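# Slide three counters through the slot in the far wall

## Task

Shove all three counters across the board and out through the opening in the wall on the board's raised end.

## Robot and tools

Robot: two UR-style six-joint arms, left_arm and right_arm, each ending in a sixteen-motor four-digit hand (index, middle, ring, thumb). right_arm has a right hand; left_arm has its mirror-image left hand. Bases sit near scene (+0.020, +0.494, 0) for left_arm and (+0.013, -0.493, 0) for right_arm, each turned only slightly about z.

Frames. Scene frame: origin on the table top halfway between the bases, +x out over the table, +z up, left_arm on the +y side. Each arm's reported hand pose, velocities, Hand target and pose offsets use that arm's own base frame, whose axes are close to the scene axes. The hand point sits just in front of the palm near the index/middle knuckles. In hand-point axes, +z runs along straight fingers toward the tips and +y points out of the palm face. On the right hand +x points away from the thumb; on the left hand +x points toward it. Straight fingertips reach about 0.12 m past the hand point. A rigid mast behind the wrist on the palm side can strike things.

A row is 48 numbers, each in [-1, 1], always covering both arms: left_arm dx, dy, dz, rx, ry, rz; then 16 left hand motor goals; left current_limit, speed; then the same 24 for right_arm. Motor order: index_abd, index_mcp, index_pip, index_dip, middle_abd, middle_mcp, middle_pip, middle_dip, ring_abd, ring_mcp, ring_pip, ring_dip, thumb_cmc, thumb_axl, thumb_mcp, thumb_ipl. This order also applies to hand_goal, hand_measured, hand_current_ma and hand_state.

Pose numbers are offsets, not poses. They count from the arm's Hand target at the start of the action or move, along that arm's base axes, with 1.0 = 0.6 m or 180 degrees. rx, ry, rz form one rotation vector about the Hand target's position. Every row within an action counts from the same start, and repeating an offset in a new call moves the arm further. Six zeros asks the arm to hold its Hand target again. Orientation is clipped to within 32 degrees of the measured one at each step.

Hand numbers are absolute goal angles scaled between each hinge's stops. A 0 is a real goal, not 'unchanged'; to leave a hand alone, send back its hand_goal, hand_current_limit and hand_speed. Values giving straight joints: _abd 0.00, _mcp +0.75, _pip +0.58, _dip +0.70, thumb_cmc +0.71, thumb_axl +0.68, thumb_mcp +0.23, thumb_ipl +0.17. Moving toward -1 curls a finger toward the palm. current_limit maps -1..+1 to 0..550 mA; speed sets motor speed to (speed+1)/2 of 8.5 rad/s. Both start at +0.4 and -0.6 and stay as last written.

Tools:
- execute_actions(actions, cameras): actions is a list of actions. Each action has up to 15 rows, one per 1/30 s step; if there are fewer rows, the last one repeats. An empty list returns state plus all camera images.
- move(target, speed, blend, stop_force, zero, blocking, cameras): straight-line paths toward one row or a list of up to 15 rows. All rows are offsets from the same Hand targets. speed is in m/s, 0.002 to 3.6, default 0.25; turning is capped at twice that in rad/s. blend is the corner rounding in metres for a list. stop_force (N, 3 to 120) ends an arm's path when its wrist sensor feels that much push; omit it when backing off a contact. zero resets that baseline first (default true). blocking=false returns early and cannot be combined with stop_force. Paths last 0.5 to 10 s and ignore obstacles.
- wait(seconds 0 to 10, cameras).
- stop(cameras): brakes a running move.
- zoom_image(camera, region [x0, y0, x1, y1] in image pixels, up to 504 each way). Cameras: cam_head_left, cam_head_right, cam_left_wrist, cam_right_wrist, all 896x504.
- zero_wrist_force(arm).
- read_manual(section).
- finished_scene(scene 1 or 2): ends the scene for good.

Results, per arm:
- end_effector_position (m), end_effector_quat_wxyz and velocities, all in the base frame.
- Hand target: the next offsets count from it. The hand often settles a little short of it; send the missing amount as an offset.
- Joint positions and torques, and a Joint velocities line, which may just say 'within noise'.
- Wrist force and Wrist torque in the hand frame, plus the peak reading since the last one shown.
- Hand lines: hand_state is moving, goal, blocked or overload.
- A move also adds a 'move:' line. Its ending is done, off_target, moving, held or fault; limits=paced means the commanded pose was clipped, limits=held means steps were withheld.

Pushing the counters: approach low with fingers or palm edge, move slowly, and use stop_force on first contact. Never drive the target far past a firm surface such as the wall or the board; the arms are stiff. A net force near 150 N, or too much joint torque (wrist joints 25.7 N m), stops the arm for 10 s.

Things to avoid:
- Knocking counters or anything else off the table.
- Contact between the two arms or hands; an automatic clearance check helps but does not prevent it every time.
- Paths passing near an arm's own base; route around it.
- Fast moves, which overshoot and strike harder.
- Holding motors at 495 mA or more for 5 s, which shuts them down.
- Keeping arms stretched or straining, which overheats them; at 85 °C the arm brakes.

Each tool is called after ">>>" as name([rows], argument=value, ...), one row to a line, values as JSON.

## Session

>>> execute_actions(actions=[])

Scene clock: 0.00 s.
left_arm: end_effector_position=(+0.4063, +0.0850, +0.2300) hand_goal=(+0.000, +0.754, +0.576, +0.696, +0.000, +0.754, +0.576, +0.696, +0.000, +0.754, +0.576, +0.696, +0.714, +0.678, +0.226, +0.168) hand_measured=(+0.000, +0.754, +0.576, +0.696, +0.000, +0.754, +0.576, +0.696, +0.000, +0.754, +0.576, +0.696, +0.714, +0.678, +0.226, +0.168) hand_current_ma=(+0, +0, +0, +0, +0, +0, +0, +0, +0, +0, +0, +0, +0, +0, +0, +0) hand_state=(goal, goal, goal, goal, goal, goal, goal, goal, goal, goal, goal, goal, goal, goal, goal, goal) hand_current_limit=0.40 hand_speed=-0.60 end_effector_quat_wxyz=(+0.000, +0.000, +1.000, +0.000) | right_arm: end_effector_position=(+0.4063, -0.0850, +0.2300) hand_goal=(+0.000, +0.754, +0.576, +0.696, +0.000, +0.754, +0.576, +0.696, +0.000, +0.754, +0.576, +0.696, +0.714, +0.678, +0.226, +0.168) hand_measured=(+0.000, +0.754, +0.576, +0.696, +0.000, +0.754, +0.576, +0.696, +0.000, +0.754, +0.576, +0.696, +0.714, +0.678, +0.226, +0.168) hand_current_ma=(+0, +0, +0, +0, +0, +0, +0, +0, +0, +0, +0, +0, +0, +0, +0, +0) hand_state=(goal, goal, goal, goal, goal, goal, goal, goal, goal, goal, goal, goal, goal, goal, goal, goal) hand_current_limit=0.40 hand_speed=-0.60 end_effector_quat_wxyz=(+0.000, +1.000, +0.000, +0.000)
Joint positions: left_arm=[3.458 -1.419 -2.042 -1.252 1.571 -1.255] | right_arm=[-0.316 -1.723 2.042 -1.89 -1.571 1.255]
Joint velocities: within noise
Joint torques (N m): no reading
Motor temperatures (°C): left_arm=[37 36 32 39 47 39] | right_arm=[31 31 33 35 32 36]
Wrist force (N): no reading
Wrist torque (N m): no reading
Wrist force, peak (N): no reading
Hand target: left_arm +0.4063, +0.0850, +0.2300; +0.000, +0.000, +1.000, +0.000 | right_arm +0.4063, -0.0850, +0.2300; +0.000, +1.000, +0.000, +0.000

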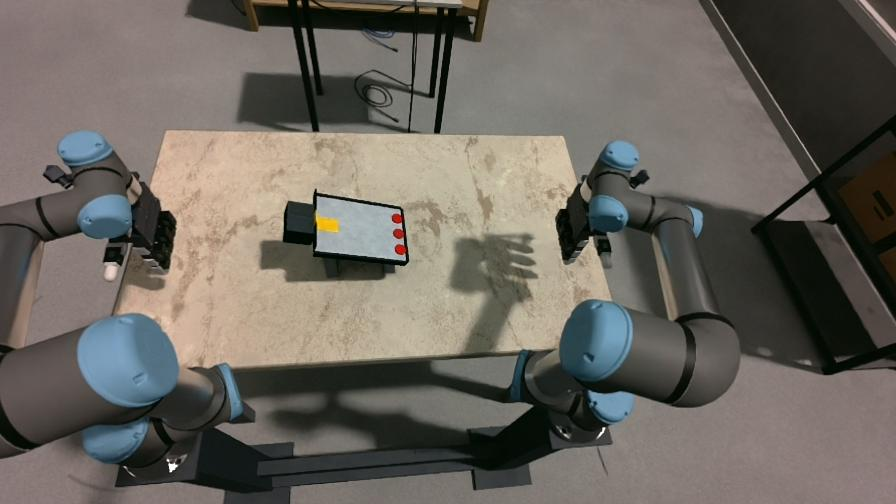

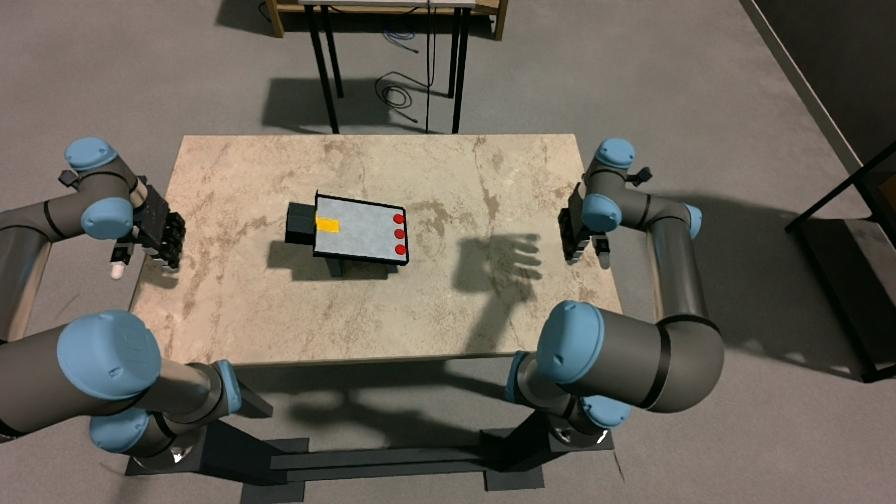

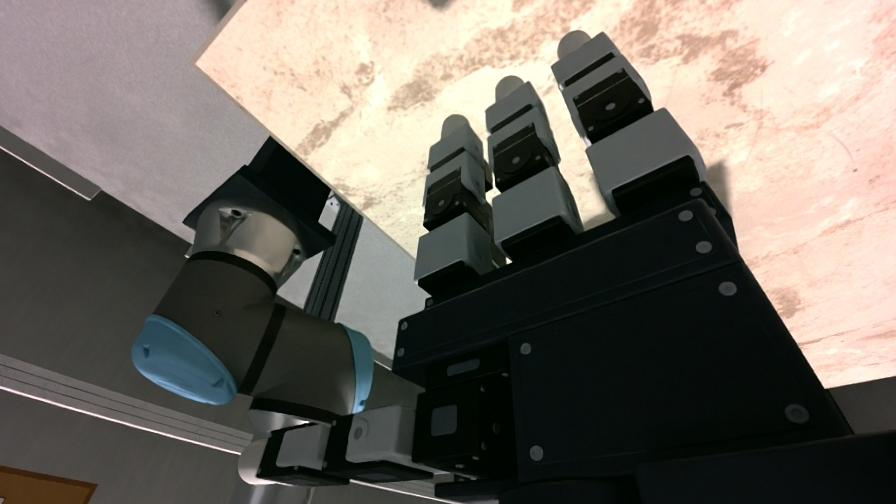

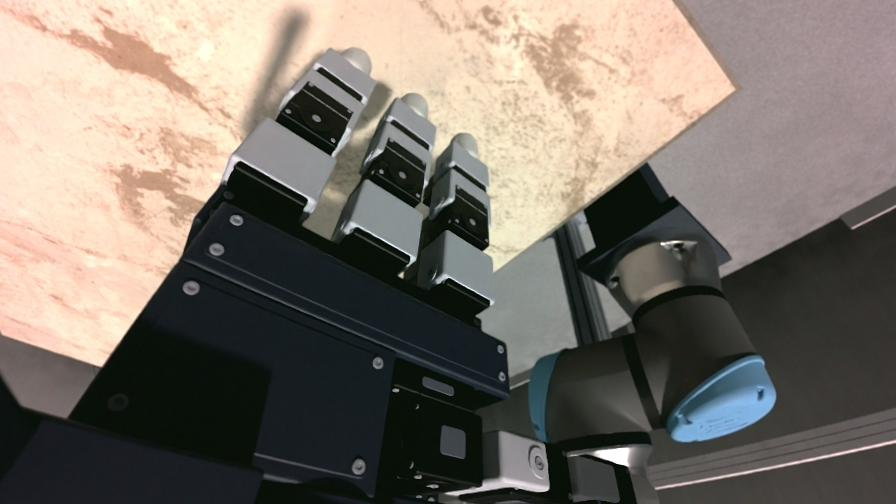

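>>> zoom_image(camera="cam_head_left", region=[250, 170, 450, 290])

>>> zoom_image(camera="cam_head_right", region=[250, 170, 450, 290])

Scaled by 2.520 from the camera's 896x504 image, which has a finer 1280x720 frame.

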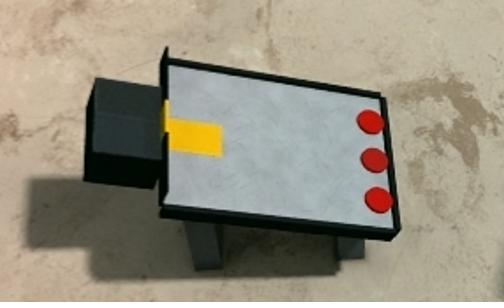

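Scaled by 2.520 from the camera's 896x504 image, which has a finer 1280x720 frame.

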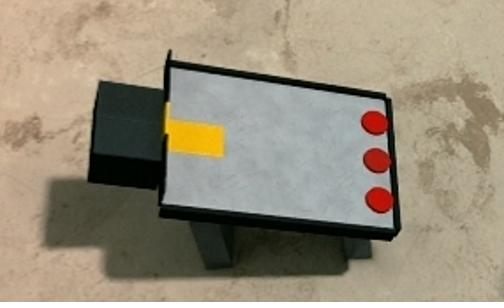

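>>> move(target=[0.368, -0.564, 0.24, 0, 0, 0, 0.0, 0.754, 0.576, 0.696, 0.0, 0.754, 0.576, 0.696, 0.0, 0.754, 0.576, 0.696, 0.714, 0.678, 0.226, 0.168, 0.4, -0.6, 0.429, 0.648, 0.16, 0, 0, 0, 0.0, 0.754, 0.576, 0.696, 0.0, 0.754, 0.576, 0.696, 0.0, 0.754, 0.576, 0.696, 0.714, 0.678, 0.226, 0.168, 0.4, -0.6], speed=0.3, cameras=["all"])

Scene clock: 3.33 s.
left_arm: end_effector_position=(+0.6271, -0.2533, +0.3740) hand_goal=(+0.000, +0.754, +0.576, +0.696, +0.000, +0.754, +0.576, +0.696, +0.000, +0.754, +0.576, +0.696, +0.714, +0.678, +0.226, +0.168) hand_measured=(+0.000, +0.754, +0.576, +0.696, +0.000, +0.754, +0.576, +0.696, +0.000, +0.754, +0.576, +0.696, +0.714, +0.678, +0.224, +0.168) hand_current_ma=(+0, -1, +0, +0, +0, -1, +0, +0, +0, -1, +0, +0, +0, -1, -3, +0) hand_state=(goal, goal, goal, goal, goal, goal, goal, goal, goal, goal, goal, goal, goal, goal, goal, goal) hand_current_limit=0.40 hand_speed=-0.60 end_effector_quat_wxyz=(+0.000, +0.000, +1.000, +0.000) | right_arm: end_effector_position=(+0.6637, +0.3037, +0.3261) hand_goal=(+0.000, +0.754, +0.576, +0.696, +0.000, +0.754, +0.576, +0.696, +0.000, +0.754, +0.576, +0.696, +0.714, +0.678, +0.226, +0.168) hand_measured=(+0.000, +0.754, +0.576, +0.696, +0.000, +0.754, +0.576, +0.696, +0.000, +0.754, +0.576, +0.696, +0.714, +0.678, +0.224, +0.168) hand_current_ma=(+0, -4, +3, +0, +0, -4, +3, +0, +0, -4, +3, +0, +1, -4, -15, -2) hand_state=(goal, goal, goal, goal, goal, goal, goal, goal, goal, goal, goal, goal, goal, goal, goal, goal) hand_current_limit=0.40 hand_speed=-0.60 end_effector_quat_wxyz=(+0.000, +1.000, +0.000, +0.000)
Joint positions: left_arm=[2.845 -2.168 -0.744 -1.801 1.571 -1.868] | right_arm=[0.346 -0.802 0.577 -1.346 -1.571 1.916]
Joint torques (N m): left_arm=[-4.54 43.17 33.47 0.27 -0.42 -0.1] | right_arm=[0.09 -39.53 -36 -0.83 -0.72 -0.59]
Wrist force (N): left_arm=[0.4 -0.2 0.1] | right_arm=[-0.2 -0.5 -0.2]
Wrist torque (N m): left_arm=[-0.04 -0.03 -0.12] | right_arm=[-0.02 0.03 0.11]
Wrist force, peak (N): left_arm=[-0.6 -2.2 -0.7] | right_arm=[1.2 -2.9 -0.6]
Hand target: left_arm +0.6271, -0.2534, +0.3740; +0.000, +0.000, +1.000, +0.000 | right_arm +0.6637, +0.3038, +0.3260; +0.000, +1.000, +0.000, +0.000
Off the commanded pose: left_arm 0.000 m, 0 deg | right_arm 0.000 m, 0 deg.
move: done
camera_calibration:
cam_left_wrist: T_world_to_cam=[[0.792171, -0.60955, -0.0302294, -0.666406], [-0.387563, -0.540704, 0.746615, -0.230941], [-0.471445, -0.579731, -0.664569, 0.522825], [0, 0, 0, 1]] pos_world=[0.684886, -0.227981, 0.499732]
cam_right_wrist: T_world_to_cam=[[-0.776124, -0.628938, -0.045477, 0.760391], [-0.467028, 0.524868, 0.711616, -0.127625], [-0.423693, 0.573542, -0.701095, 0.463702], [0, 0, 0, 1]] pos_world=[0.72702, 0.279273, 0.4505]

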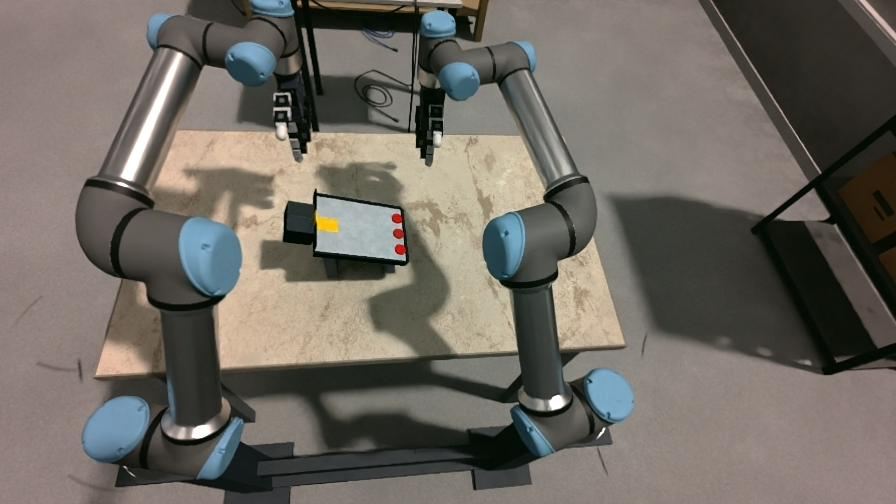

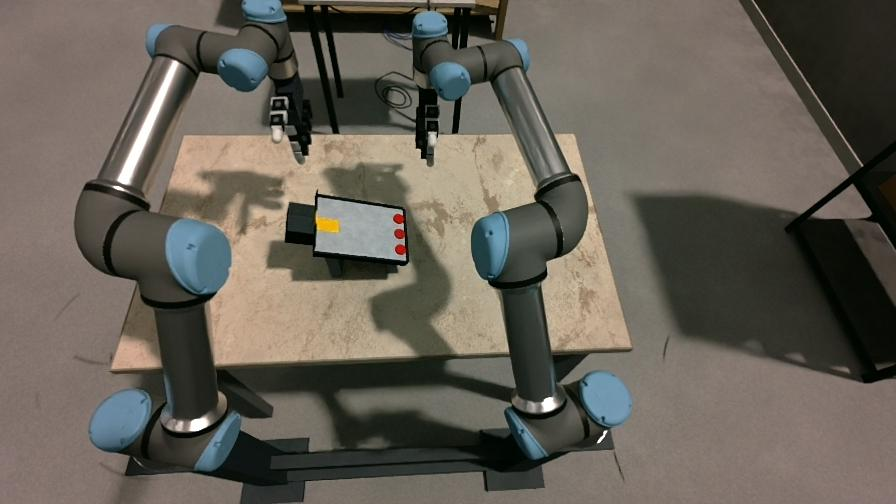

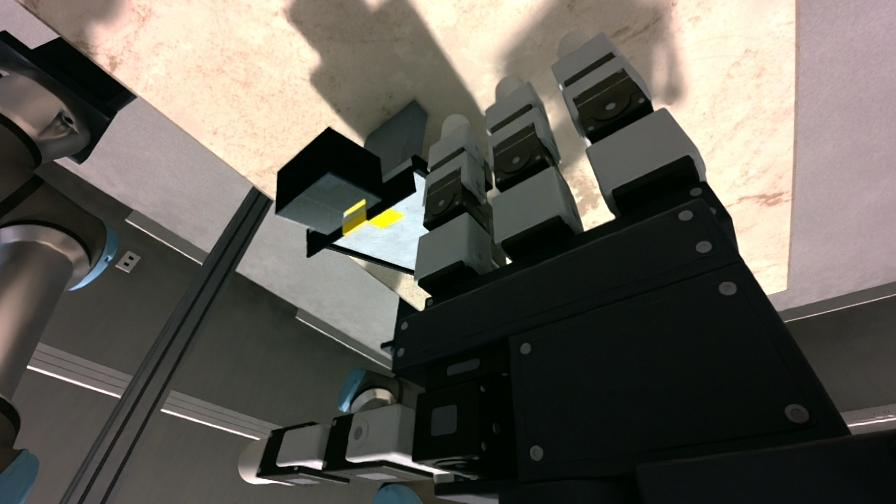

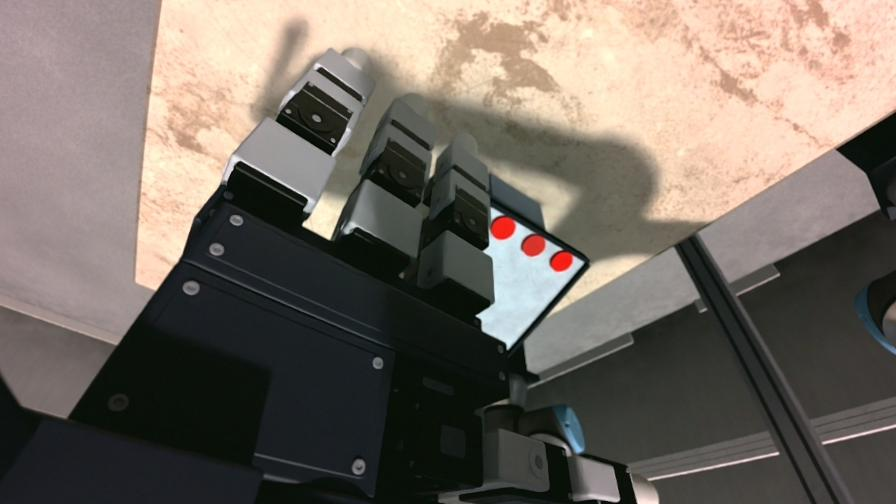

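>>> zoom_image(camera="cam_left_wrist", region=[270, 90, 450, 280])

>>> zoom_image(camera="cam_right_wrist", region=[460, 160, 620, 370])

>>> zoom_image(camera="cam_head_left", region=[270, 180, 430, 280])

>>> zoom_image(camera="cam_head_right", region=[270, 180, 430, 280])

Scaled by 2.653 from the camera's 896x504 image, which has a finer 1280x720 frame.

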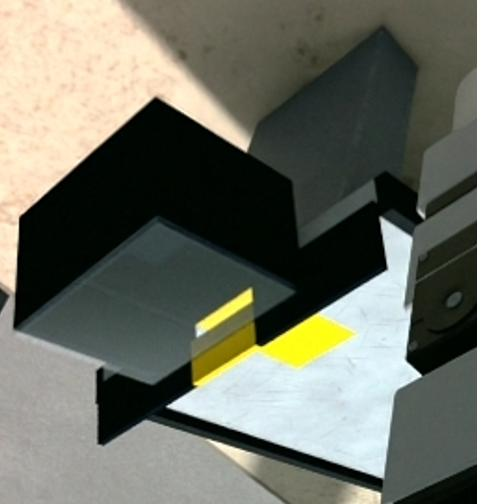

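Scaled by 2.400 from the camera's 896x504 image, which has a finer 1280x720 frame.

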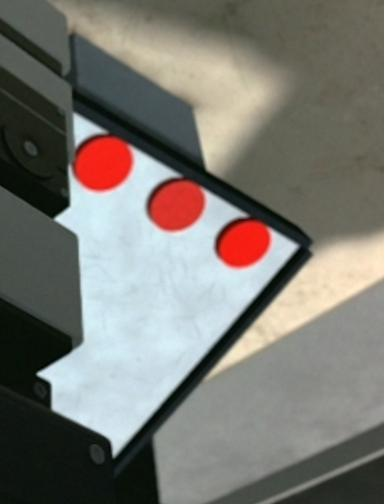

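Scaled by 3.150 from the camera's 896x504 image, which has a finer 1280x720 frame.

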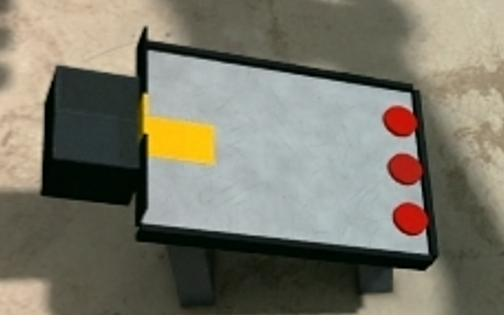

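Scaled by 3.150 from the camera's 896x504 image, which has a finer 1280x720 frame.

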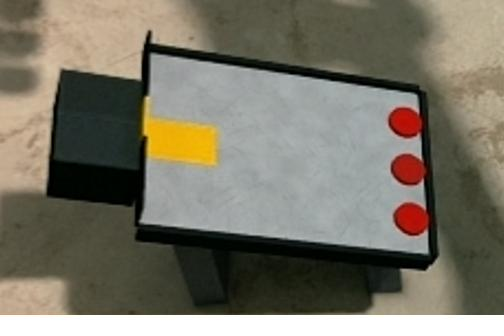

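>>> move(target=[0, 0, 0, 0, 0, 0, 0.0, 0.754, 0.576, 0.696, 0.0, 0.754, 0.576, 0.696, 0.0, 0.754, 0.576, 0.696, 0.714, 0.678, 0.226, 0.168, 0.4, -0.6, -0.1123, 0.1952, 0.0333, 0, 0, -0.261, 0.0, 0.754, 0.576, 0.696, 0.0, 0.754, 0.576, 0.696, 0.0, 0.754, 0.576, 0.696, 0.714, 0.678, 0.226, 0.168, 0.4, -0.6], speed=0.3, cameras=["cam_right_wrist", "cam_head_left"])

>>> zoom_image(camera="cam_right_wrist", region=[448, 130, 896, 480])

Scene clock: 10.17 s.
left_arm: end_effector_position=(+0.6271, -0.2534, +0.3740) hand_goal=(+0.000, +0.754, +0.576, +0.696, +0.000, +0.754, +0.576, +0.696, +0.000, +0.754, +0.576, +0.696, +0.714, +0.678, +0.226, +0.168) hand_measured=(+0.000, +0.754, +0.576, +0.696, +0.000, +0.754, +0.576, +0.696, +0.000, +0.754, +0.576, +0.696, +0.714, +0.678, +0.224, +0.168) hand_current_ma=(+0, -1, +0, +0, +0, -1, +0, +0, +0, -1, +0, +0, +0, -1, -3, +0) hand_state=(goal, goal, goal, goal, goal, goal, goal, goal, goal, goal, goal, goal, goal, goal, goal, goal) hand_current_limit=0.40 hand_speed=-0.60 end_effector_quat_wxyz=(+0.000, +0.000, +1.000, +0.000) | right_arm: end_effector_position=(+0.5959, +0.4206, +0.3456) hand_goal=(+0.000, +0.754, +0.576, +0.696, +0.000, +0.754, +0.576, +0.696, +0.000, +0.754, +0.576, +0.696, +0.714, +0.678, +0.226, +0.168) hand_measured=(+0.000, +0.754, +0.576, +0.696, +0.000, +0.754, +0.576, +0.696, +0.000, +0.754, +0.576, +0.696, +0.714, +0.678, +0.224, +0.168) hand_current_ma=(+0, -4, +3, +0, +0, -4, +3, +0, +0, -4, +3, +0, +1, -4, -15, -2) hand_state=(goal, goal, goal, goal, goal, goal, goal, goal, goal, goal, goal, goal, goal, goal, goal, goal) hand_current_limit=0.40 hand_speed=-0.60 end_effector_quat_wxyz=(-0.002, +0.917, -0.399, +0.001)
Joint positions: left_arm=[2.844 -2.168 -0.744 -1.801 1.571 -1.868] | right_arm=[0.437 -0.546 0.035 -1.064 -1.57 2.828]
Joint torques (N m): left_arm=[-4.78 42.81 33.21 0.17 -1.46 -1.07] | right_arm=[-12.01 -49.2 -32.05 -1.26 -2.6 1.7]
Wrist force (N): left_arm=[0.3 -0.1 0.1] | right_arm=[0.0 -0.2 -0.3]
Wrist torque (N m): left_arm=[-0.03 -0.02 -0.14] | right_arm=[0.03 0.02 0.04]
Wrist force, peak (N): left_arm=[0.5 -0.3 0.2] | right_arm=[-0.8 -0.1 -0.8]
Hand target: left_arm +0.6271, -0.2534, +0.3740; +0.000, +0.000, +1.000, +0.000 | right_arm +0.5963, +0.4209, +0.3460; +0.000, +0.917, -0.399, +0.000
Off the commanded pose: left_arm 0.000 m, 0 deg | right_arm 0.001 m, 0 deg.
elbow stopped short (right arm): the move would have taken joint 3 (elbow) straighter than the controller allows.
move: done
camera_calibration:
cam_right_wrist: T_world_to_cam=[[-0.989174, 0.138553, -0.0483606, 0.587326], [0.0628651, 0.697847, 0.713483, -0.623747], [0.132604, 0.702718, -0.699002, -0.0049016], [0, 0, 0, 1]] pos_world=[0.620829, 0.357348, 0.47001]
Images, in order (width x height): cam_head_left 896x504, cam_right_wrist 896x504.

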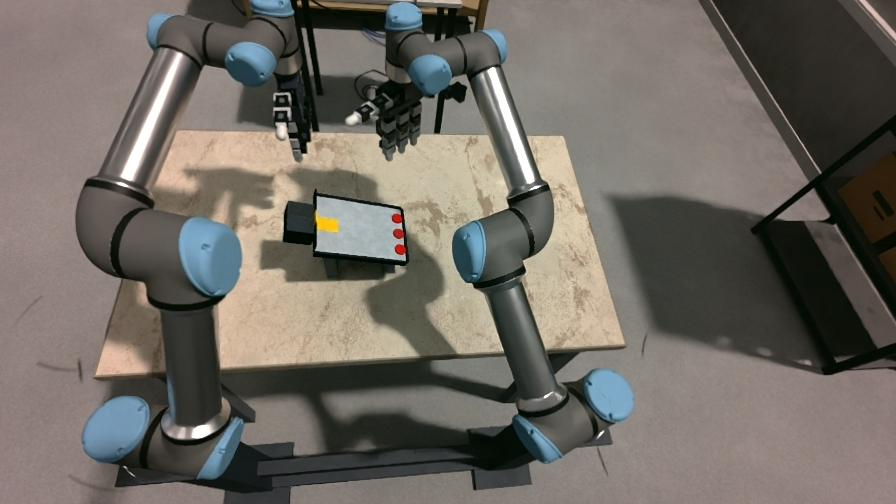

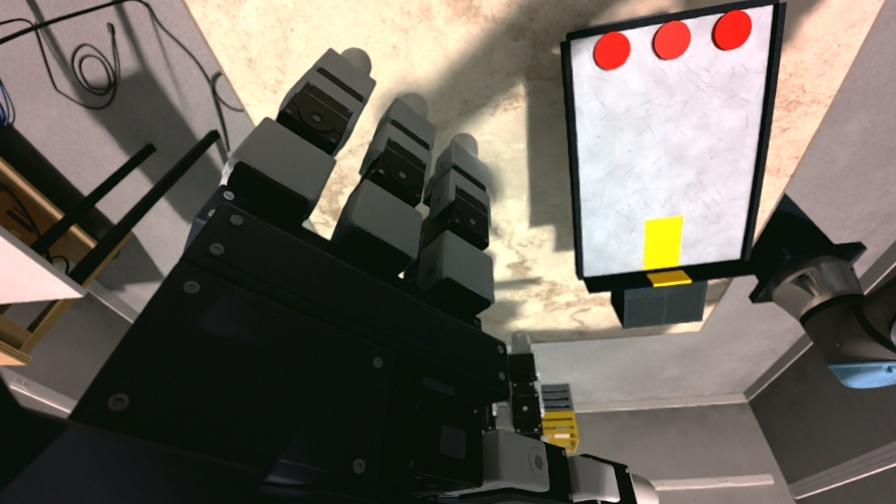

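Scaled by 1.125 from the camera's 896x504 image, which has a finer 1280x720 frame.

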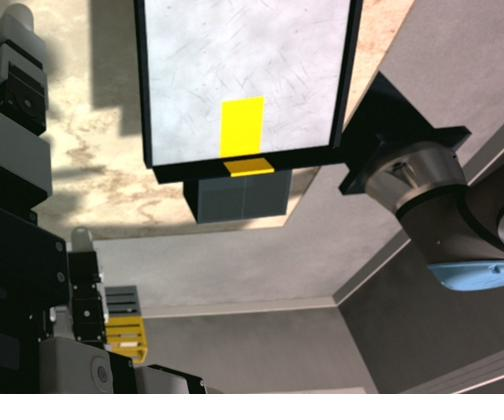

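>>> zoom_image(camera="cam_right_wrist", region=[570, 190, 770, 340])

>>> zoom_image(camera="cam_right_wrist", region=[550, 0, 800, 160])

Scaled by 2.520 from the camera's 896x504 image, which has a finer 1280x720 frame.

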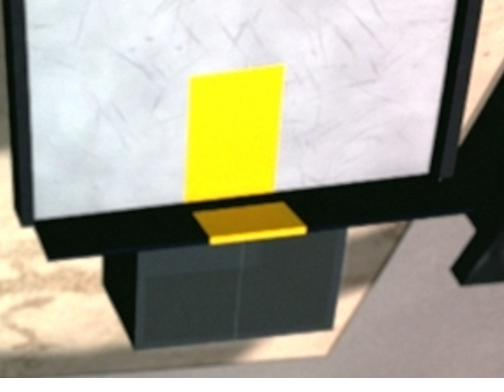

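Scaled by 2.016 from the camera's 896x504 image, which has a finer 1280x720 frame.

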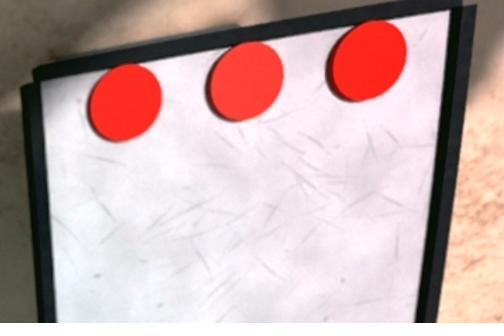

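>>> move(target=[0, 0, 0, 0, 0, 0, 0.0, 0.754, 0.576, 0.696, 0.0, 0.754, 0.576, 0.696, 0.0, 0.754, 0.576, 0.696, 0.714, 0.678, 0.226, 0.168, 0.4, -0.6, -0.1438, -0.1515, -0.0767, 0.2677, -0.1033, 0.2688, 0.0, 0.89, -0.08, 0.696, 0.0, 0.98, 0.9, 0.9, 0.0, 0.98, 0.9, 0.9, 0.714, 0.678, 0.226, 0.168, 0.4, -0.6], speed=0.25, cameras=["cam_head_left", "cam_right_wrist"])

Scene clock: 17.77 s.
left_arm: end_effector_position=(+0.6271, -0.2534, +0.3740) hand_goal=(+0.000, +0.754, +0.576, +0.696, +0.000, +0.754, +0.576, +0.696, +0.000, +0.754, +0.576, +0.696, +0.714, +0.678, +0.226, +0.168) hand_measured=(+0.000, +0.754, +0.576, +0.696, +0.000, +0.754, +0.576, +0.696, +0.000, +0.754, +0.576, +0.696, +0.714, +0.678, +0.224, +0.168) hand_current_ma=(+0, -1, +0, +0, +0, -1, +0, +0, +0, -1, +0, +0, +0, -1, -3, +0) hand_state=(goal, goal, goal, goal, goal, goal, goal, goal, goal, goal, goal, goal, goal, goal, goal, goal) hand_current_limit=0.40 hand_speed=-0.60 end_effector_quat_wxyz=(+0.000, +0.000, +1.000, +0.000) | right_arm: end_effector_position=(+0.5101, +0.3299, +0.3000) hand_goal=(+0.000, +0.890, -0.080, +0.696, +0.000, +0.980, +0.900, +0.900, +0.000, +0.980, +0.900, +0.900, +0.714, +0.678, +0.226, +0.168) hand_measured=(+0.000, +0.884, -0.078, +0.696, +0.000, +0.970, +0.894, +0.898, +0.000, +0.970, +0.892, +0.898, +0.710, +0.678, +0.224, +0.168) hand_current_ma=(+0, -26, +7, +0, +0, -46, -29, -12, +0, -47, -34, -12, -22, -4, -15, -2) hand_state=(goal, goal, goal, goal, goal, goal, goal, goal, goal, goal, goal, goal, goal, goal, goal, goal) hand_current_limit=0.40 hand_speed=-0.60 end_effector_quat_wxyz=(-0.422, +0.906, +0.038, -0.017)
Joint positions: left_arm=[2.844 -2.168 -0.744 -1.801 1.571 -1.868] | right_arm=[0.14 -1.376 1.565 -1.826 -0.7 1.658]
Joint torques (N m): left_arm=[-4.54 43.16 31.54 0.19 -1.38 -1.04] | right_arm=[7.11 -24.87 -21.19 -1.71 3.23 -1.41]
Wrist force (N): left_arm=[0.2 0.0 -0.1] | right_arm=[-0.1 -1.3 -0.9]
Wrist torque (N m): left_arm=[0.00 -0.01 -0.14] | right_arm=[-0.09 0.09 0.03]
Wrist force, peak (N): left_arm=[0.5 -0.2 -0.1] | right_arm=[-0.5 -2.0 -0.9]
Hand target: left_arm +0.6271, -0.2534, +0.3740; +0.000, +0.000, +1.000, +0.000 | right_arm +0.5100, +0.3300, +0.3000; -0.422, +0.906, +0.038, -0.018
Off the commanded pose: left_arm 0.000 m, 0 deg | right_arm 0.000 m, 0 deg.
move: done
camera_calibration:
cam_right_wrist: T_world_to_cam=[[-0.742121, -0.433423, -0.511274, 0.71437], [-0.448331, -0.246045, 0.859338, 0.0059402], [-0.498253, 0.866952, -0.0117219, 0.0997535], [0, 0, 0, 1]] pos_world=[0.582515, 0.224605, 0.361303]
Images, in order (width x height): cam_head_left 896x504, cam_right_wrist 896x504.

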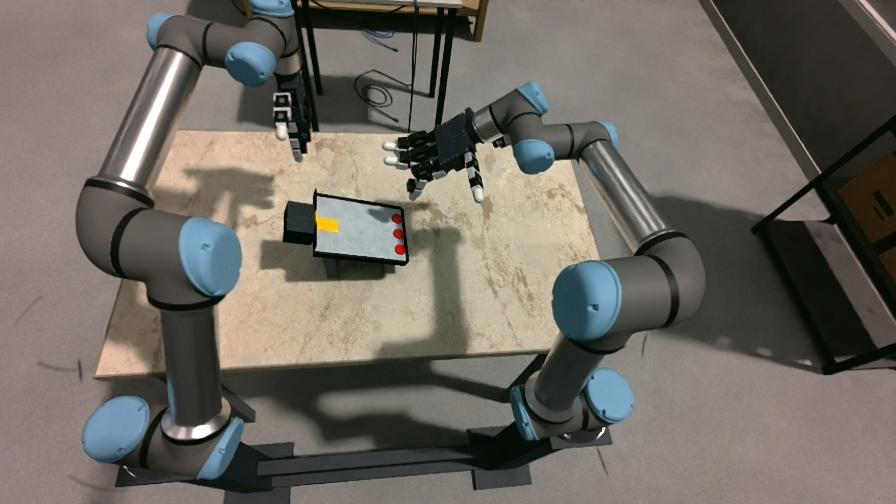

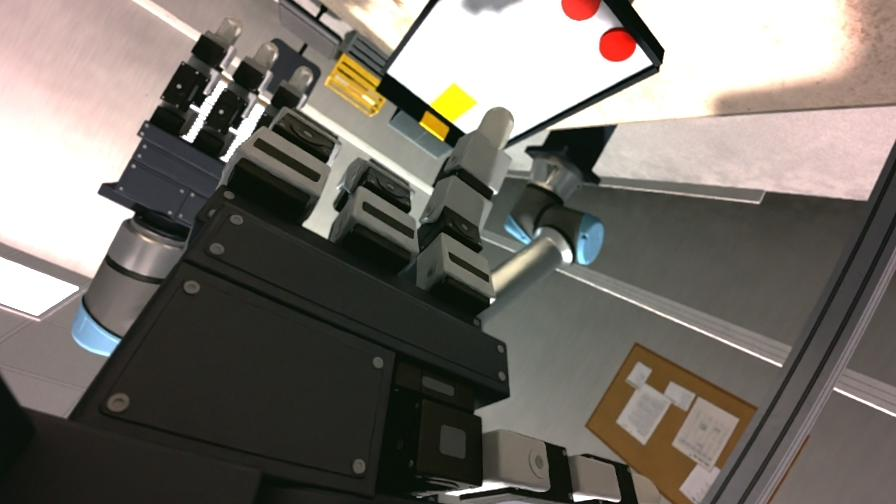

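>>> zoom_image(camera="cam_right_wrist", region=[370, 0, 680, 180])

Scaled by 1.626 from the camera's 896x504 image, which has a finer 1280x720 frame.

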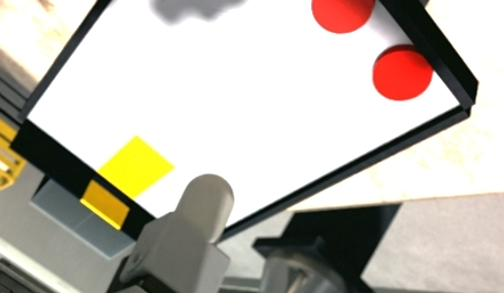

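>>> move(target=[0, 0, 0, 0, 0, 0, 0.0, 0.754, 0.576, 0.696, 0.0, 0.754, 0.576, 0.696, 0.0, 0.754, 0.576, 0.696, 0.714, 0.678, 0.226, 0.168, 0.4, -0.6, -0.0338, 0.0447, -0.1608, 0, 0, 0, 0.0, 0.89, -0.08, 0.696, 0.0, 0.98, 0.9, 0.9, 0.0, 0.98, 0.9, 0.9, 0.714, 0.678, 0.226, 0.168, 0.4, -0.6], speed=0.15, cameras=["cam_head_left", "cam_head_right", "cam_right_wrist"])

>>> zoom_image(camera="cam_right_wrist", region=[420, 0, 720, 180])

>>> zoom_image(camera="cam_head_left", region=[300, 160, 460, 280])

Scene clock: 19.60 s.
left_arm: end_effector_position=(+0.6271, -0.2534, +0.3740) hand_goal=(+0.000, +0.754, +0.576, +0.696, +0.000, +0.754, +0.576, +0.696, +0.000, +0.754, +0.576, +0.696, +0.714, +0.678, +0.226, +0.168) hand_measured=(+0.000, +0.754, +0.576, +0.696, +0.000, +0.754, +0.576, +0.696, +0.000, +0.754, +0.576, +0.696, +0.714, +0.678, +0.224, +0.168) hand_current_ma=(+0, -1, +0, +0, +0, -1, +0, +0, +0, -1, +0, +0, +0, -1, -3, +0) hand_state=(goal, goal, goal, goal, goal, goal, goal, goal, goal, goal, goal, goal, goal, goal, goal, goal) hand_current_limit=0.40 hand_speed=-0.60 end_effector_quat_wxyz=(+0.000, +0.000, +1.000, +0.000) | right_arm: end_effector_position=(+0.4897, +0.3569, +0.2035) hand_goal=(+0.000, +0.890, -0.080, +0.696, +0.000, +0.980, +0.900, +0.900, +0.000, +0.980, +0.900, +0.900, +0.714, +0.678, +0.226, +0.168) hand_measured=(+0.000, +0.884, -0.078, +0.696, +0.000, +0.970, +0.894, +0.898, +0.000, +0.970, +0.892, +0.898, +0.710, +0.678, +0.224, +0.168) hand_current_ma=(+0, -28, +7, +0, +0, -46, -29, -12, +0, -47, -34, -12, -22, -4, -15, -2) hand_state=(goal, goal, goal, goal, goal, goal, goal, goal, goal, goal, goal, goal, goal, goal, goal, goal) hand_current_limit=0.40 hand_speed=-0.60 end_effector_quat_wxyz=(-0.422, +0.906, +0.038, -0.018)
Joint positions: left_arm=[2.844 -2.168 -0.744 -1.801 1.571 -1.868] | right_arm=[0.193 -1.318 1.768 -2.15 -0.705 1.739]
Joint torques (N m): left_arm=[-5.96 44.16 31.21 0.25 -1.65 -1.07] | right_arm=[-11.09 -35.61 -21.17 -4.19 0.58 -0.92]
Wrist force (N): left_arm=[0.3 -0.1 0.0] | right_arm=[-0.4 -1.2 -1.3]
Wrist torque (N m): left_arm=[-0.02 -0.03 -0.13] | right_arm=[0.00 0.11 0.16]
Wrist force, peak (N): left_arm=[0.5 -0.2 0.0] | right_arm=[0.5 -2.3 -2.2]
Hand target: left_arm +0.6271, -0.2534, +0.3740; +0.000, +0.000, +1.000, +0.000 | right_arm +0.4898, +0.3568, +0.2035; -0.422, +0.906, +0.038, -0.018
Off the commanded pose: left_arm 0.000 m, 0 deg | right_arm 0.000 m, 0 deg.
move: done
camera_calibration:
cam_right_wrist: T_world_to_cam=[[-0.742198, -0.433513, -0.511087, 0.661592], [-0.447984, -0.246273, 0.859453, 0.0863026], [-0.498451, 0.866843, -0.0114238, 0.0652457], [0, 0, 0, 1]] pos_world=[0.562216, 0.251505, 0.264703]
Images, in order (width x height): cam_head_left 896x504, cam_head_right 896x504, cam_right_wrist 896x504.

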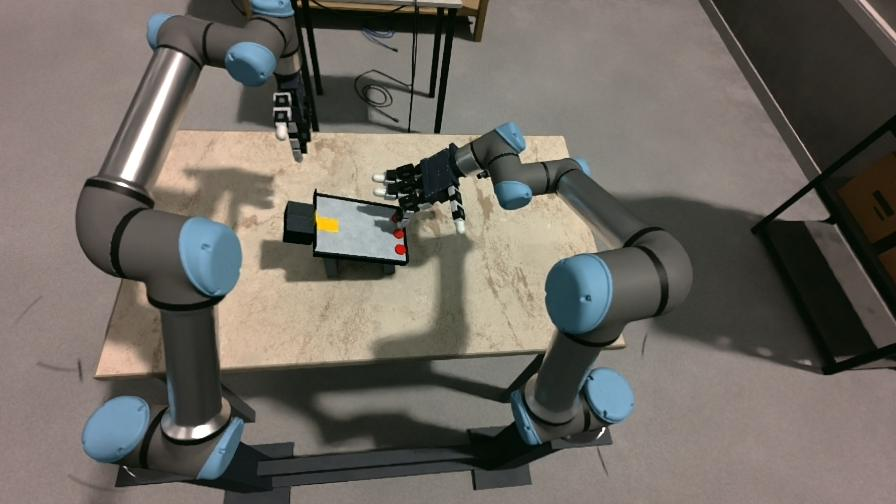

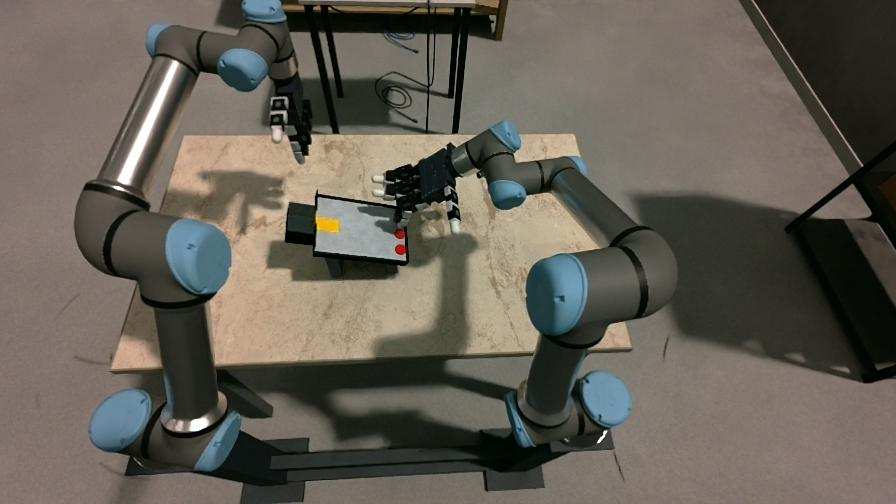

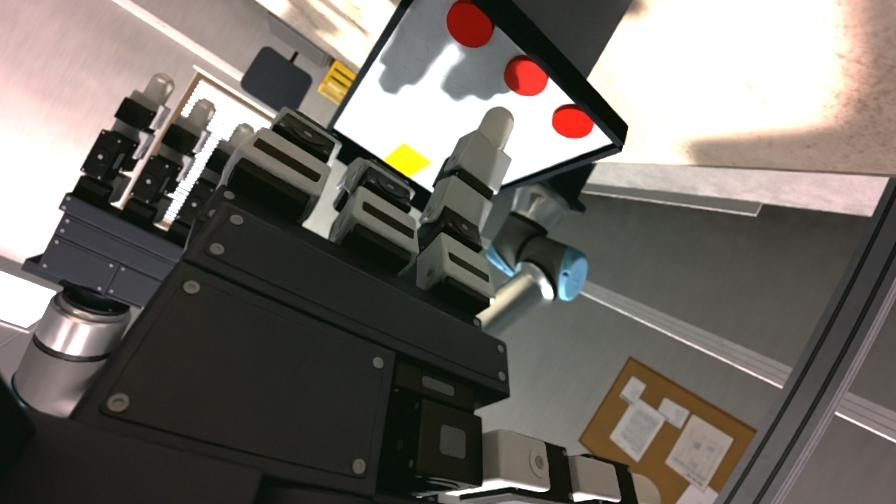

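Scaled by 1.680 from the camera's 896x504 image, which has a finer 1280x720 frame.

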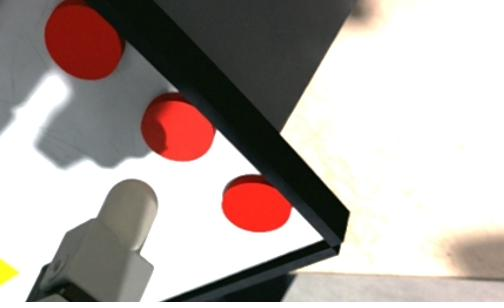

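Scaled by 3.150 from the camera's 896x504 image, which has a finer 1280x720 frame.

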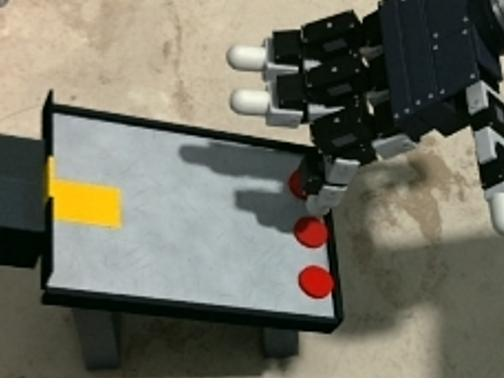

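>>> move(target=[0, 0, 0, 0, 0, 0, 0.0, 0.754, 0.576, 0.696, 0.0, 0.754, 0.576, 0.696, 0.0, 0.754, 0.576, 0.696, 0.714, 0.678, 0.226, 0.168, 0.4, -0.6, 0, 0, -0.06, 0, 0, 0, 0.0, 0.89, -0.08, 0.696, 0.0, 0.98, 0.9, 0.9, 0.0, 0.98, 0.9, 0.9, 0.714, 0.678, 0.226, 0.168, -0.2, -0.6], speed=0.015, stop_force=3, cameras=["cam_head_left", "cam_right_wrist"])

>>> zoom_image(camera="cam_right_wrist", region=[420, 0, 720, 180])

Scene clock: 22.97 s.
left_arm: end_effector_position=(+0.6271, -0.2534, +0.3740) hand_goal=(+0.000, +0.754, +0.576, +0.696, +0.000, +0.754, +0.576, +0.696, +0.000, +0.754, +0.576, +0.696, +0.714, +0.678, +0.226, +0.168) hand_measured=(+0.000, +0.754, +0.576, +0.696, +0.000, +0.754, +0.576, +0.696, +0.000, +0.754, +0.576, +0.696, +0.714, +0.678, +0.224, +0.168) hand_current_ma=(+0, -1, +0, +0, +0, -1, +0, +0, +0, -1, +0, +0, +0, -1, -3, +0) hand_state=(goal, goal, goal, goal, goal, goal, goal, goal, goal, goal, goal, goal, goal, goal, goal, goal) hand_current_limit=0.40 hand_speed=-0.60 end_effector_quat_wxyz=(+0.000, +0.000, +1.000, +0.000) | right_arm: end_effector_position=(+0.4898, +0.3568, +0.1743) hand_goal=(+0.000, +0.890, -0.080, +0.696, +0.000, +0.980, +0.900, +0.900, +0.000, +0.980, +0.900, +0.900, +0.714, +0.678, +0.226, +0.168) hand_measured=(+0.000, +0.890, -0.084, +0.692, +0.000, +0.970, +0.894, +0.898, +0.000, +0.970, +0.892, +0.898, +0.710, +0.678, +0.224, +0.168) hand_current_ma=(+0, -2, -18, -14, +0, -46, -29, -12, +0, -47, -34, -12, -22, -4, -15, -2) hand_state=(goal, goal, goal, goal, goal, goal, goal, goal, goal, goal, goal, goal, goal, goal, goal, goal) hand_current_limit=-0.20 hand_speed=-0.60 end_effector_quat_wxyz=(-0.422, +0.905, +0.038, -0.018)
Joint positions: left_arm=[2.844 -2.168 -0.744 -1.801 1.571 -1.868] | right_arm=[0.193 -1.285 1.808 -2.223 -0.705 1.739]
Joint torques (N m): left_arm=[-4.98 45.11 31.21 0.26 -1.48 -0.94] | right_arm=[-5.3 -40.63 -32.78 -4.18 -0.26 -1.14]
Wrist force (N): left_arm=[0.3 -0.3 0.0] | right_arm=[-0.2 -2.0 -1.3]
Wrist torque (N m): left_arm=[-0.06 -0.03 -0.13] | right_arm=[-0.03 0.03 0.16]
Wrist force, peak (N): left_arm=[0.5 -0.2 -0.3] | right_arm=[-0.3 -4.6 -6.0]
Hand target: left_arm +0.6271, -0.2534, +0.3740; +0.000, +0.000, +1.000, +0.000 | right_arm +0.4898, +0.3568, +0.1743; -0.422, +0.906, +0.038, -0.018 (not the last commanded pose)
Off the commanded pose: left_arm 0.000 m, 0 deg | right_arm 0.007 m, 0 deg.
move: contact (right_arm)
camera_calibration:
cam_right_wrist: T_world_to_cam=[[-0.742227, -0.433335, -0.511194, 0.646665], [-0.448067, -0.24634, 0.859391, 0.111477], [-0.498331, 0.866913, -0.0113227, 0.0648042], [0, 0, 0, 1]] pos_world=[0.562216, 0.251504, 0.235503]
Images, in order (width x height): cam_head_left 896x504, cam_right_wrist 896x504.

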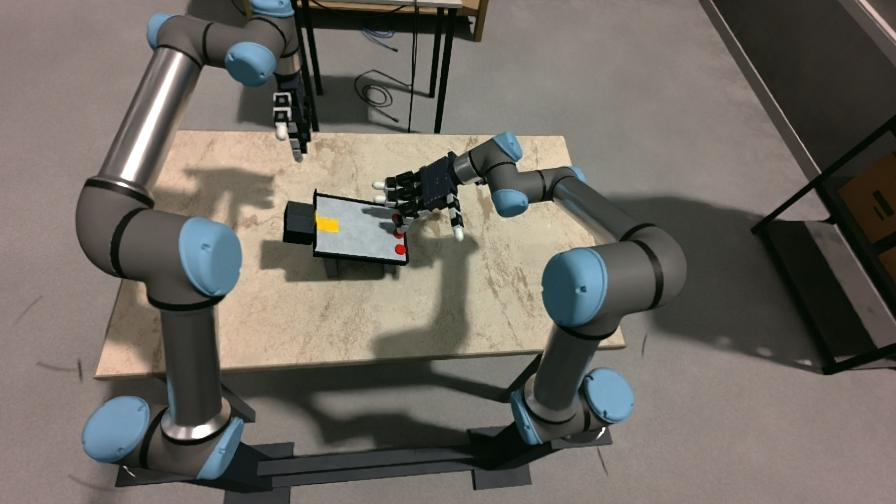

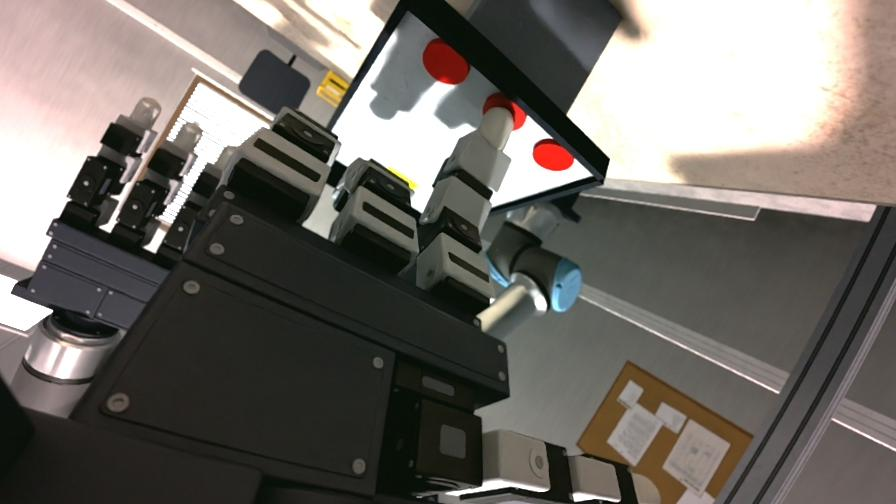

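Scaled by 1.680 from the camera's 896x504 image, which has a finer 1280x720 frame.

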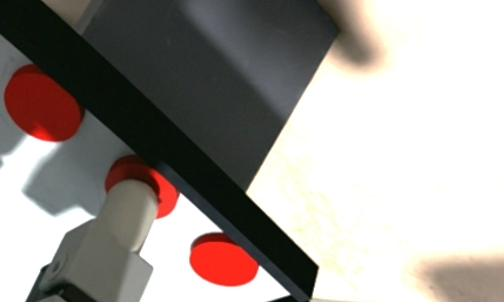

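>>> move(target=[0, 0, 0, 0, 0, 0, 0.0, 0.754, 0.576, 0.696, 0.0, 0.754, 0.576, 0.696, 0.0, 0.754, 0.576, 0.696, 0.714, 0.678, 0.226, 0.168, 0.4, -0.6, -0.0001, 0.0022, -0.0063, 0, 0, 0, 0.0, 0.89, -0.08, 0.696, 0.0, 0.98, 0.9, 0.9, 0.0, 0.98, 0.9, 0.9, 0.714, 0.678, 0.226, 0.168, 0.4, -0.6], speed=0.015)

Scene clock: 24.63 s.
left_arm: end_effector_position=(+0.6271, -0.2534, +0.3740) hand_goal=(+0.000, +0.754, +0.576, +0.696, +0.000, +0.754, +0.576, +0.696, +0.000, +0.754, +0.576, +0.696, +0.714, +0.678, +0.226, +0.168) hand_measured=(+0.000, +0.754, +0.576, +0.696, +0.000, +0.754, +0.576, +0.696, +0.000, +0.754, +0.576, +0.696, +0.714, +0.678, +0.224, +0.168) hand_current_ma=(+0, -1, +0, +0, +0, -1, +0, +0, +0, -1, +0, +0, +0, -1, -3, +0) hand_state=(goal, goal, goal, goal, goal, goal, goal, goal, goal, goal, goal, goal, goal, goal, goal, goal) hand_current_limit=0.40 hand_speed=-0.60 end_effector_quat_wxyz=(+0.000, +0.000, +1.000, +0.000) | right_arm: end_effector_position=(+0.4897, +0.3582, +0.1704) hand_goal=(+0.000, +0.890, -0.080, +0.696, +0.000, +0.980, +0.900, +0.900, +0.000, +0.980, +0.900, +0.900, +0.714, +0.678, +0.226, +0.168) hand_measured=(+0.002, +0.938, -0.138, +0.652, +0.000, +0.970, +0.894, +0.898, +0.000, +0.970, +0.892, +0.898, +0.710, +0.678, +0.224, +0.168) hand_current_ma=(+6, +246, -282, -211, +0, -46, -29, -12, +0, -47, -34, -12, -22, -4, -15, -2) hand_state=(goal, blocked, blocked, blocked, goal, goal, goal, goal, goal, goal, goal, goal, goal, goal, goal, goal) hand_current_limit=0.40 hand_speed=-0.60 end_effector_quat_wxyz=(-0.422, +0.906, +0.038, -0.018)
Joint positions: left_arm=[2.844 -2.168 -0.744 -1.801 1.571 -1.868] | right_arm=[0.195 -1.279 1.812 -2.236 -0.705 1.743]
Joint torques (N m): left_arm=[-4.11 45.49 29.62 0.16 -1.54 -1.17] | right_arm=[12.29 -20.29 -5.99 0.35 -3.43 0.33]
Wrist force (N): left_arm=[0.4 -0.1 0.2] | right_arm=[-0.3 -12.4 -20.2]
Wrist torque (N m): left_arm=[-0.04 -0.04 -0.12] | right_arm=[1.42 -0.36 0.15]
Wrist force, peak (N): left_arm=[0.6 0.1 0.0] | right_arm=[-0.2 -12.4 -20.6]
Hand target: left_arm +0.6271, -0.2534, +0.3740; +0.000, +0.000, +1.000, +0.000 | right_arm +0.4897, +0.3581, +0.1705; -0.422, +0.906, +0.038, -0.018
Off the commanded pose: left_arm 0.000 m, 0 deg | right_arm 0.000 m, 0 deg.
move: done

>>> move(target=[0, 0, 0, 0, 0, 0, 0.0, 0.754, 0.576, 0.696, 0.0, 0.754, 0.576, 0.696, 0.0, 0.754, 0.576, 0.696, 0.714, 0.678, 0.226, 0.168, 0.4, -0.6, 0.0001, -0.0016, 0.0045, 0, 0, 0, 0.0, 0.89, -0.08, 0.696, 0.0, 0.98, 0.9, 0.9, 0.0, 0.98, 0.9, 0.9, 0.714, 0.678, 0.226, 0.168, 0.4, -0.6], speed=0.02, cameras=["cam_right_wrist"])

>>> zoom_image(camera="cam_right_wrist", region=[420, 0, 720, 180])

Scene clock: 25.57 s.
left_arm: end_effector_position=(+0.6271, -0.2534, +0.3740) hand_goal=(+0.000, +0.754, +0.576, +0.696, +0.000, +0.754, +0.576, +0.696, +0.000, +0.754, +0.576, +0.696, +0.714, +0.678, +0.226, +0.168) hand_measured=(+0.000, +0.754, +0.576, +0.696, +0.000, +0.754, +0.576, +0.696, +0.000, +0.754, +0.576, +0.696, +0.714, +0.678, +0.224, +0.168) hand_current_ma=(+0, -1, +0, +0, +0, -1, +0, +0, +0, -1, +0, +0, +0, -1, -3, +0) hand_state=(goal, goal, goal, goal, goal, goal, goal, goal, goal, goal, goal, goal, goal, goal, goal, goal) hand_current_limit=0.40 hand_speed=-0.60 end_effector_quat_wxyz=(+0.000, +0.000, +1.000, +0.000) | right_arm: end_effector_position=(+0.4897, +0.3572, +0.1732) hand_goal=(+0.000, +0.890, -0.080, +0.696, +0.000, +0.980, +0.900, +0.900, +0.000, +0.980, +0.900, +0.900, +0.714, +0.678, +0.226, +0.168) hand_measured=(-0.002, +0.906, -0.102, +0.680, +0.000, +0.970, +0.894, +0.898, +0.000, +0.970, +0.892, +0.898, +0.710, +0.678, +0.224, +0.168) hand_current_ma=(-7, +78, -104, -79, +0, -46, -29, -12, +0, -47, -34, -12, -22, -4, -15, -2) hand_state=(goal, goal, blocked, goal, goal, goal, goal, goal, goal, goal, goal, goal, goal, goal, goal, goal) hand_current_limit=0.40 hand_speed=-0.60 end_effector_quat_wxyz=(-0.422, +0.906, +0.038, -0.018)
Joint positions: left_arm=[2.844 -2.168 -0.744 -1.801 1.571 -1.868] | right_arm=[0.194 -1.283 1.809 -2.227 -0.705 1.74]
Joint torques (N m): left_arm=[-4.94 45.16 29.47 0.11 -1.58 -1.17] | right_arm=[-8.99 -31.8 -28.52 -3.6 3.08 -0.75]
Wrist force (N): left_arm=[0.4 -0.1 0.0] | right_arm=[-0.1 -3.4 -4.6]
Wrist torque (N m): left_arm=[-0.03 -0.04 -0.13] | right_arm=[0.26 -0.03 0.19]
Wrist force, peak (N): left_arm=[0.5 -0.1 0.0] | right_arm=[0.1 -12.3 -20.3]
Hand target: left_arm +0.6271, -0.2534, +0.3740; +0.000, +0.000, +1.000, +0.000 | right_arm +0.4898, +0.3572, +0.1732; -0.422, +0.906, +0.038, -0.018
Off the commanded pose: left_arm 0.000 m, 0 deg | right_arm 0.000 m, 0 deg.
move: done
camera_calibration:
cam_right_wrist: T_world_to_cam=[[-0.742168, -0.433436, -0.511194, 0.646276], [-0.448034, -0.246401, 0.859391, 0.112407], [-0.49845, 0.866845, -0.0113227, 0.0646165], [0, 0, 0, 1]] pos_world=[0.562216, 0.251804, 0.234503]
Images, in order (width x height): cam_right_wrist 896x504.

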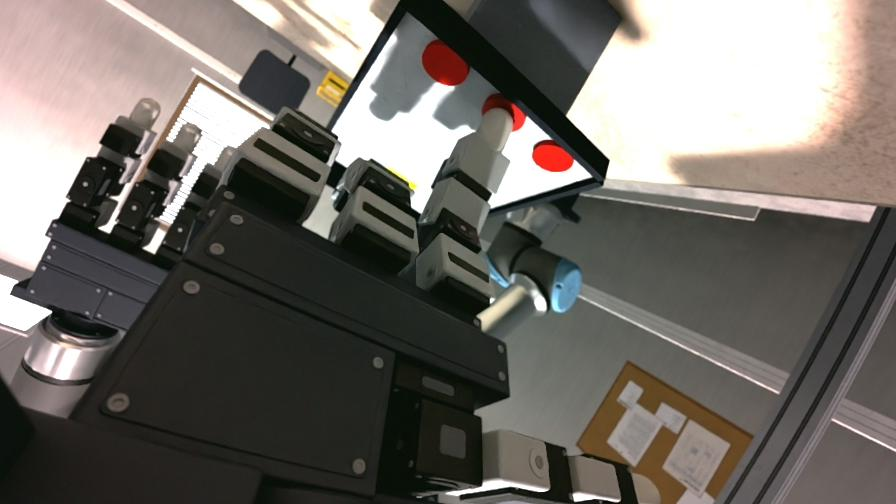

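Scaled by 1.680 from the camera's 896x504 image, which has a finer 1280x720 frame.

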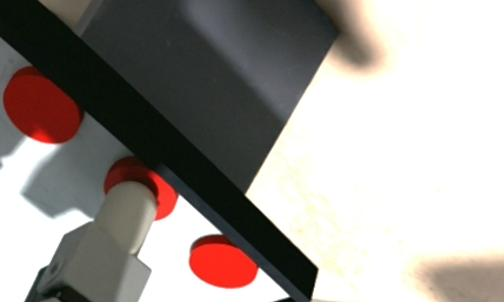

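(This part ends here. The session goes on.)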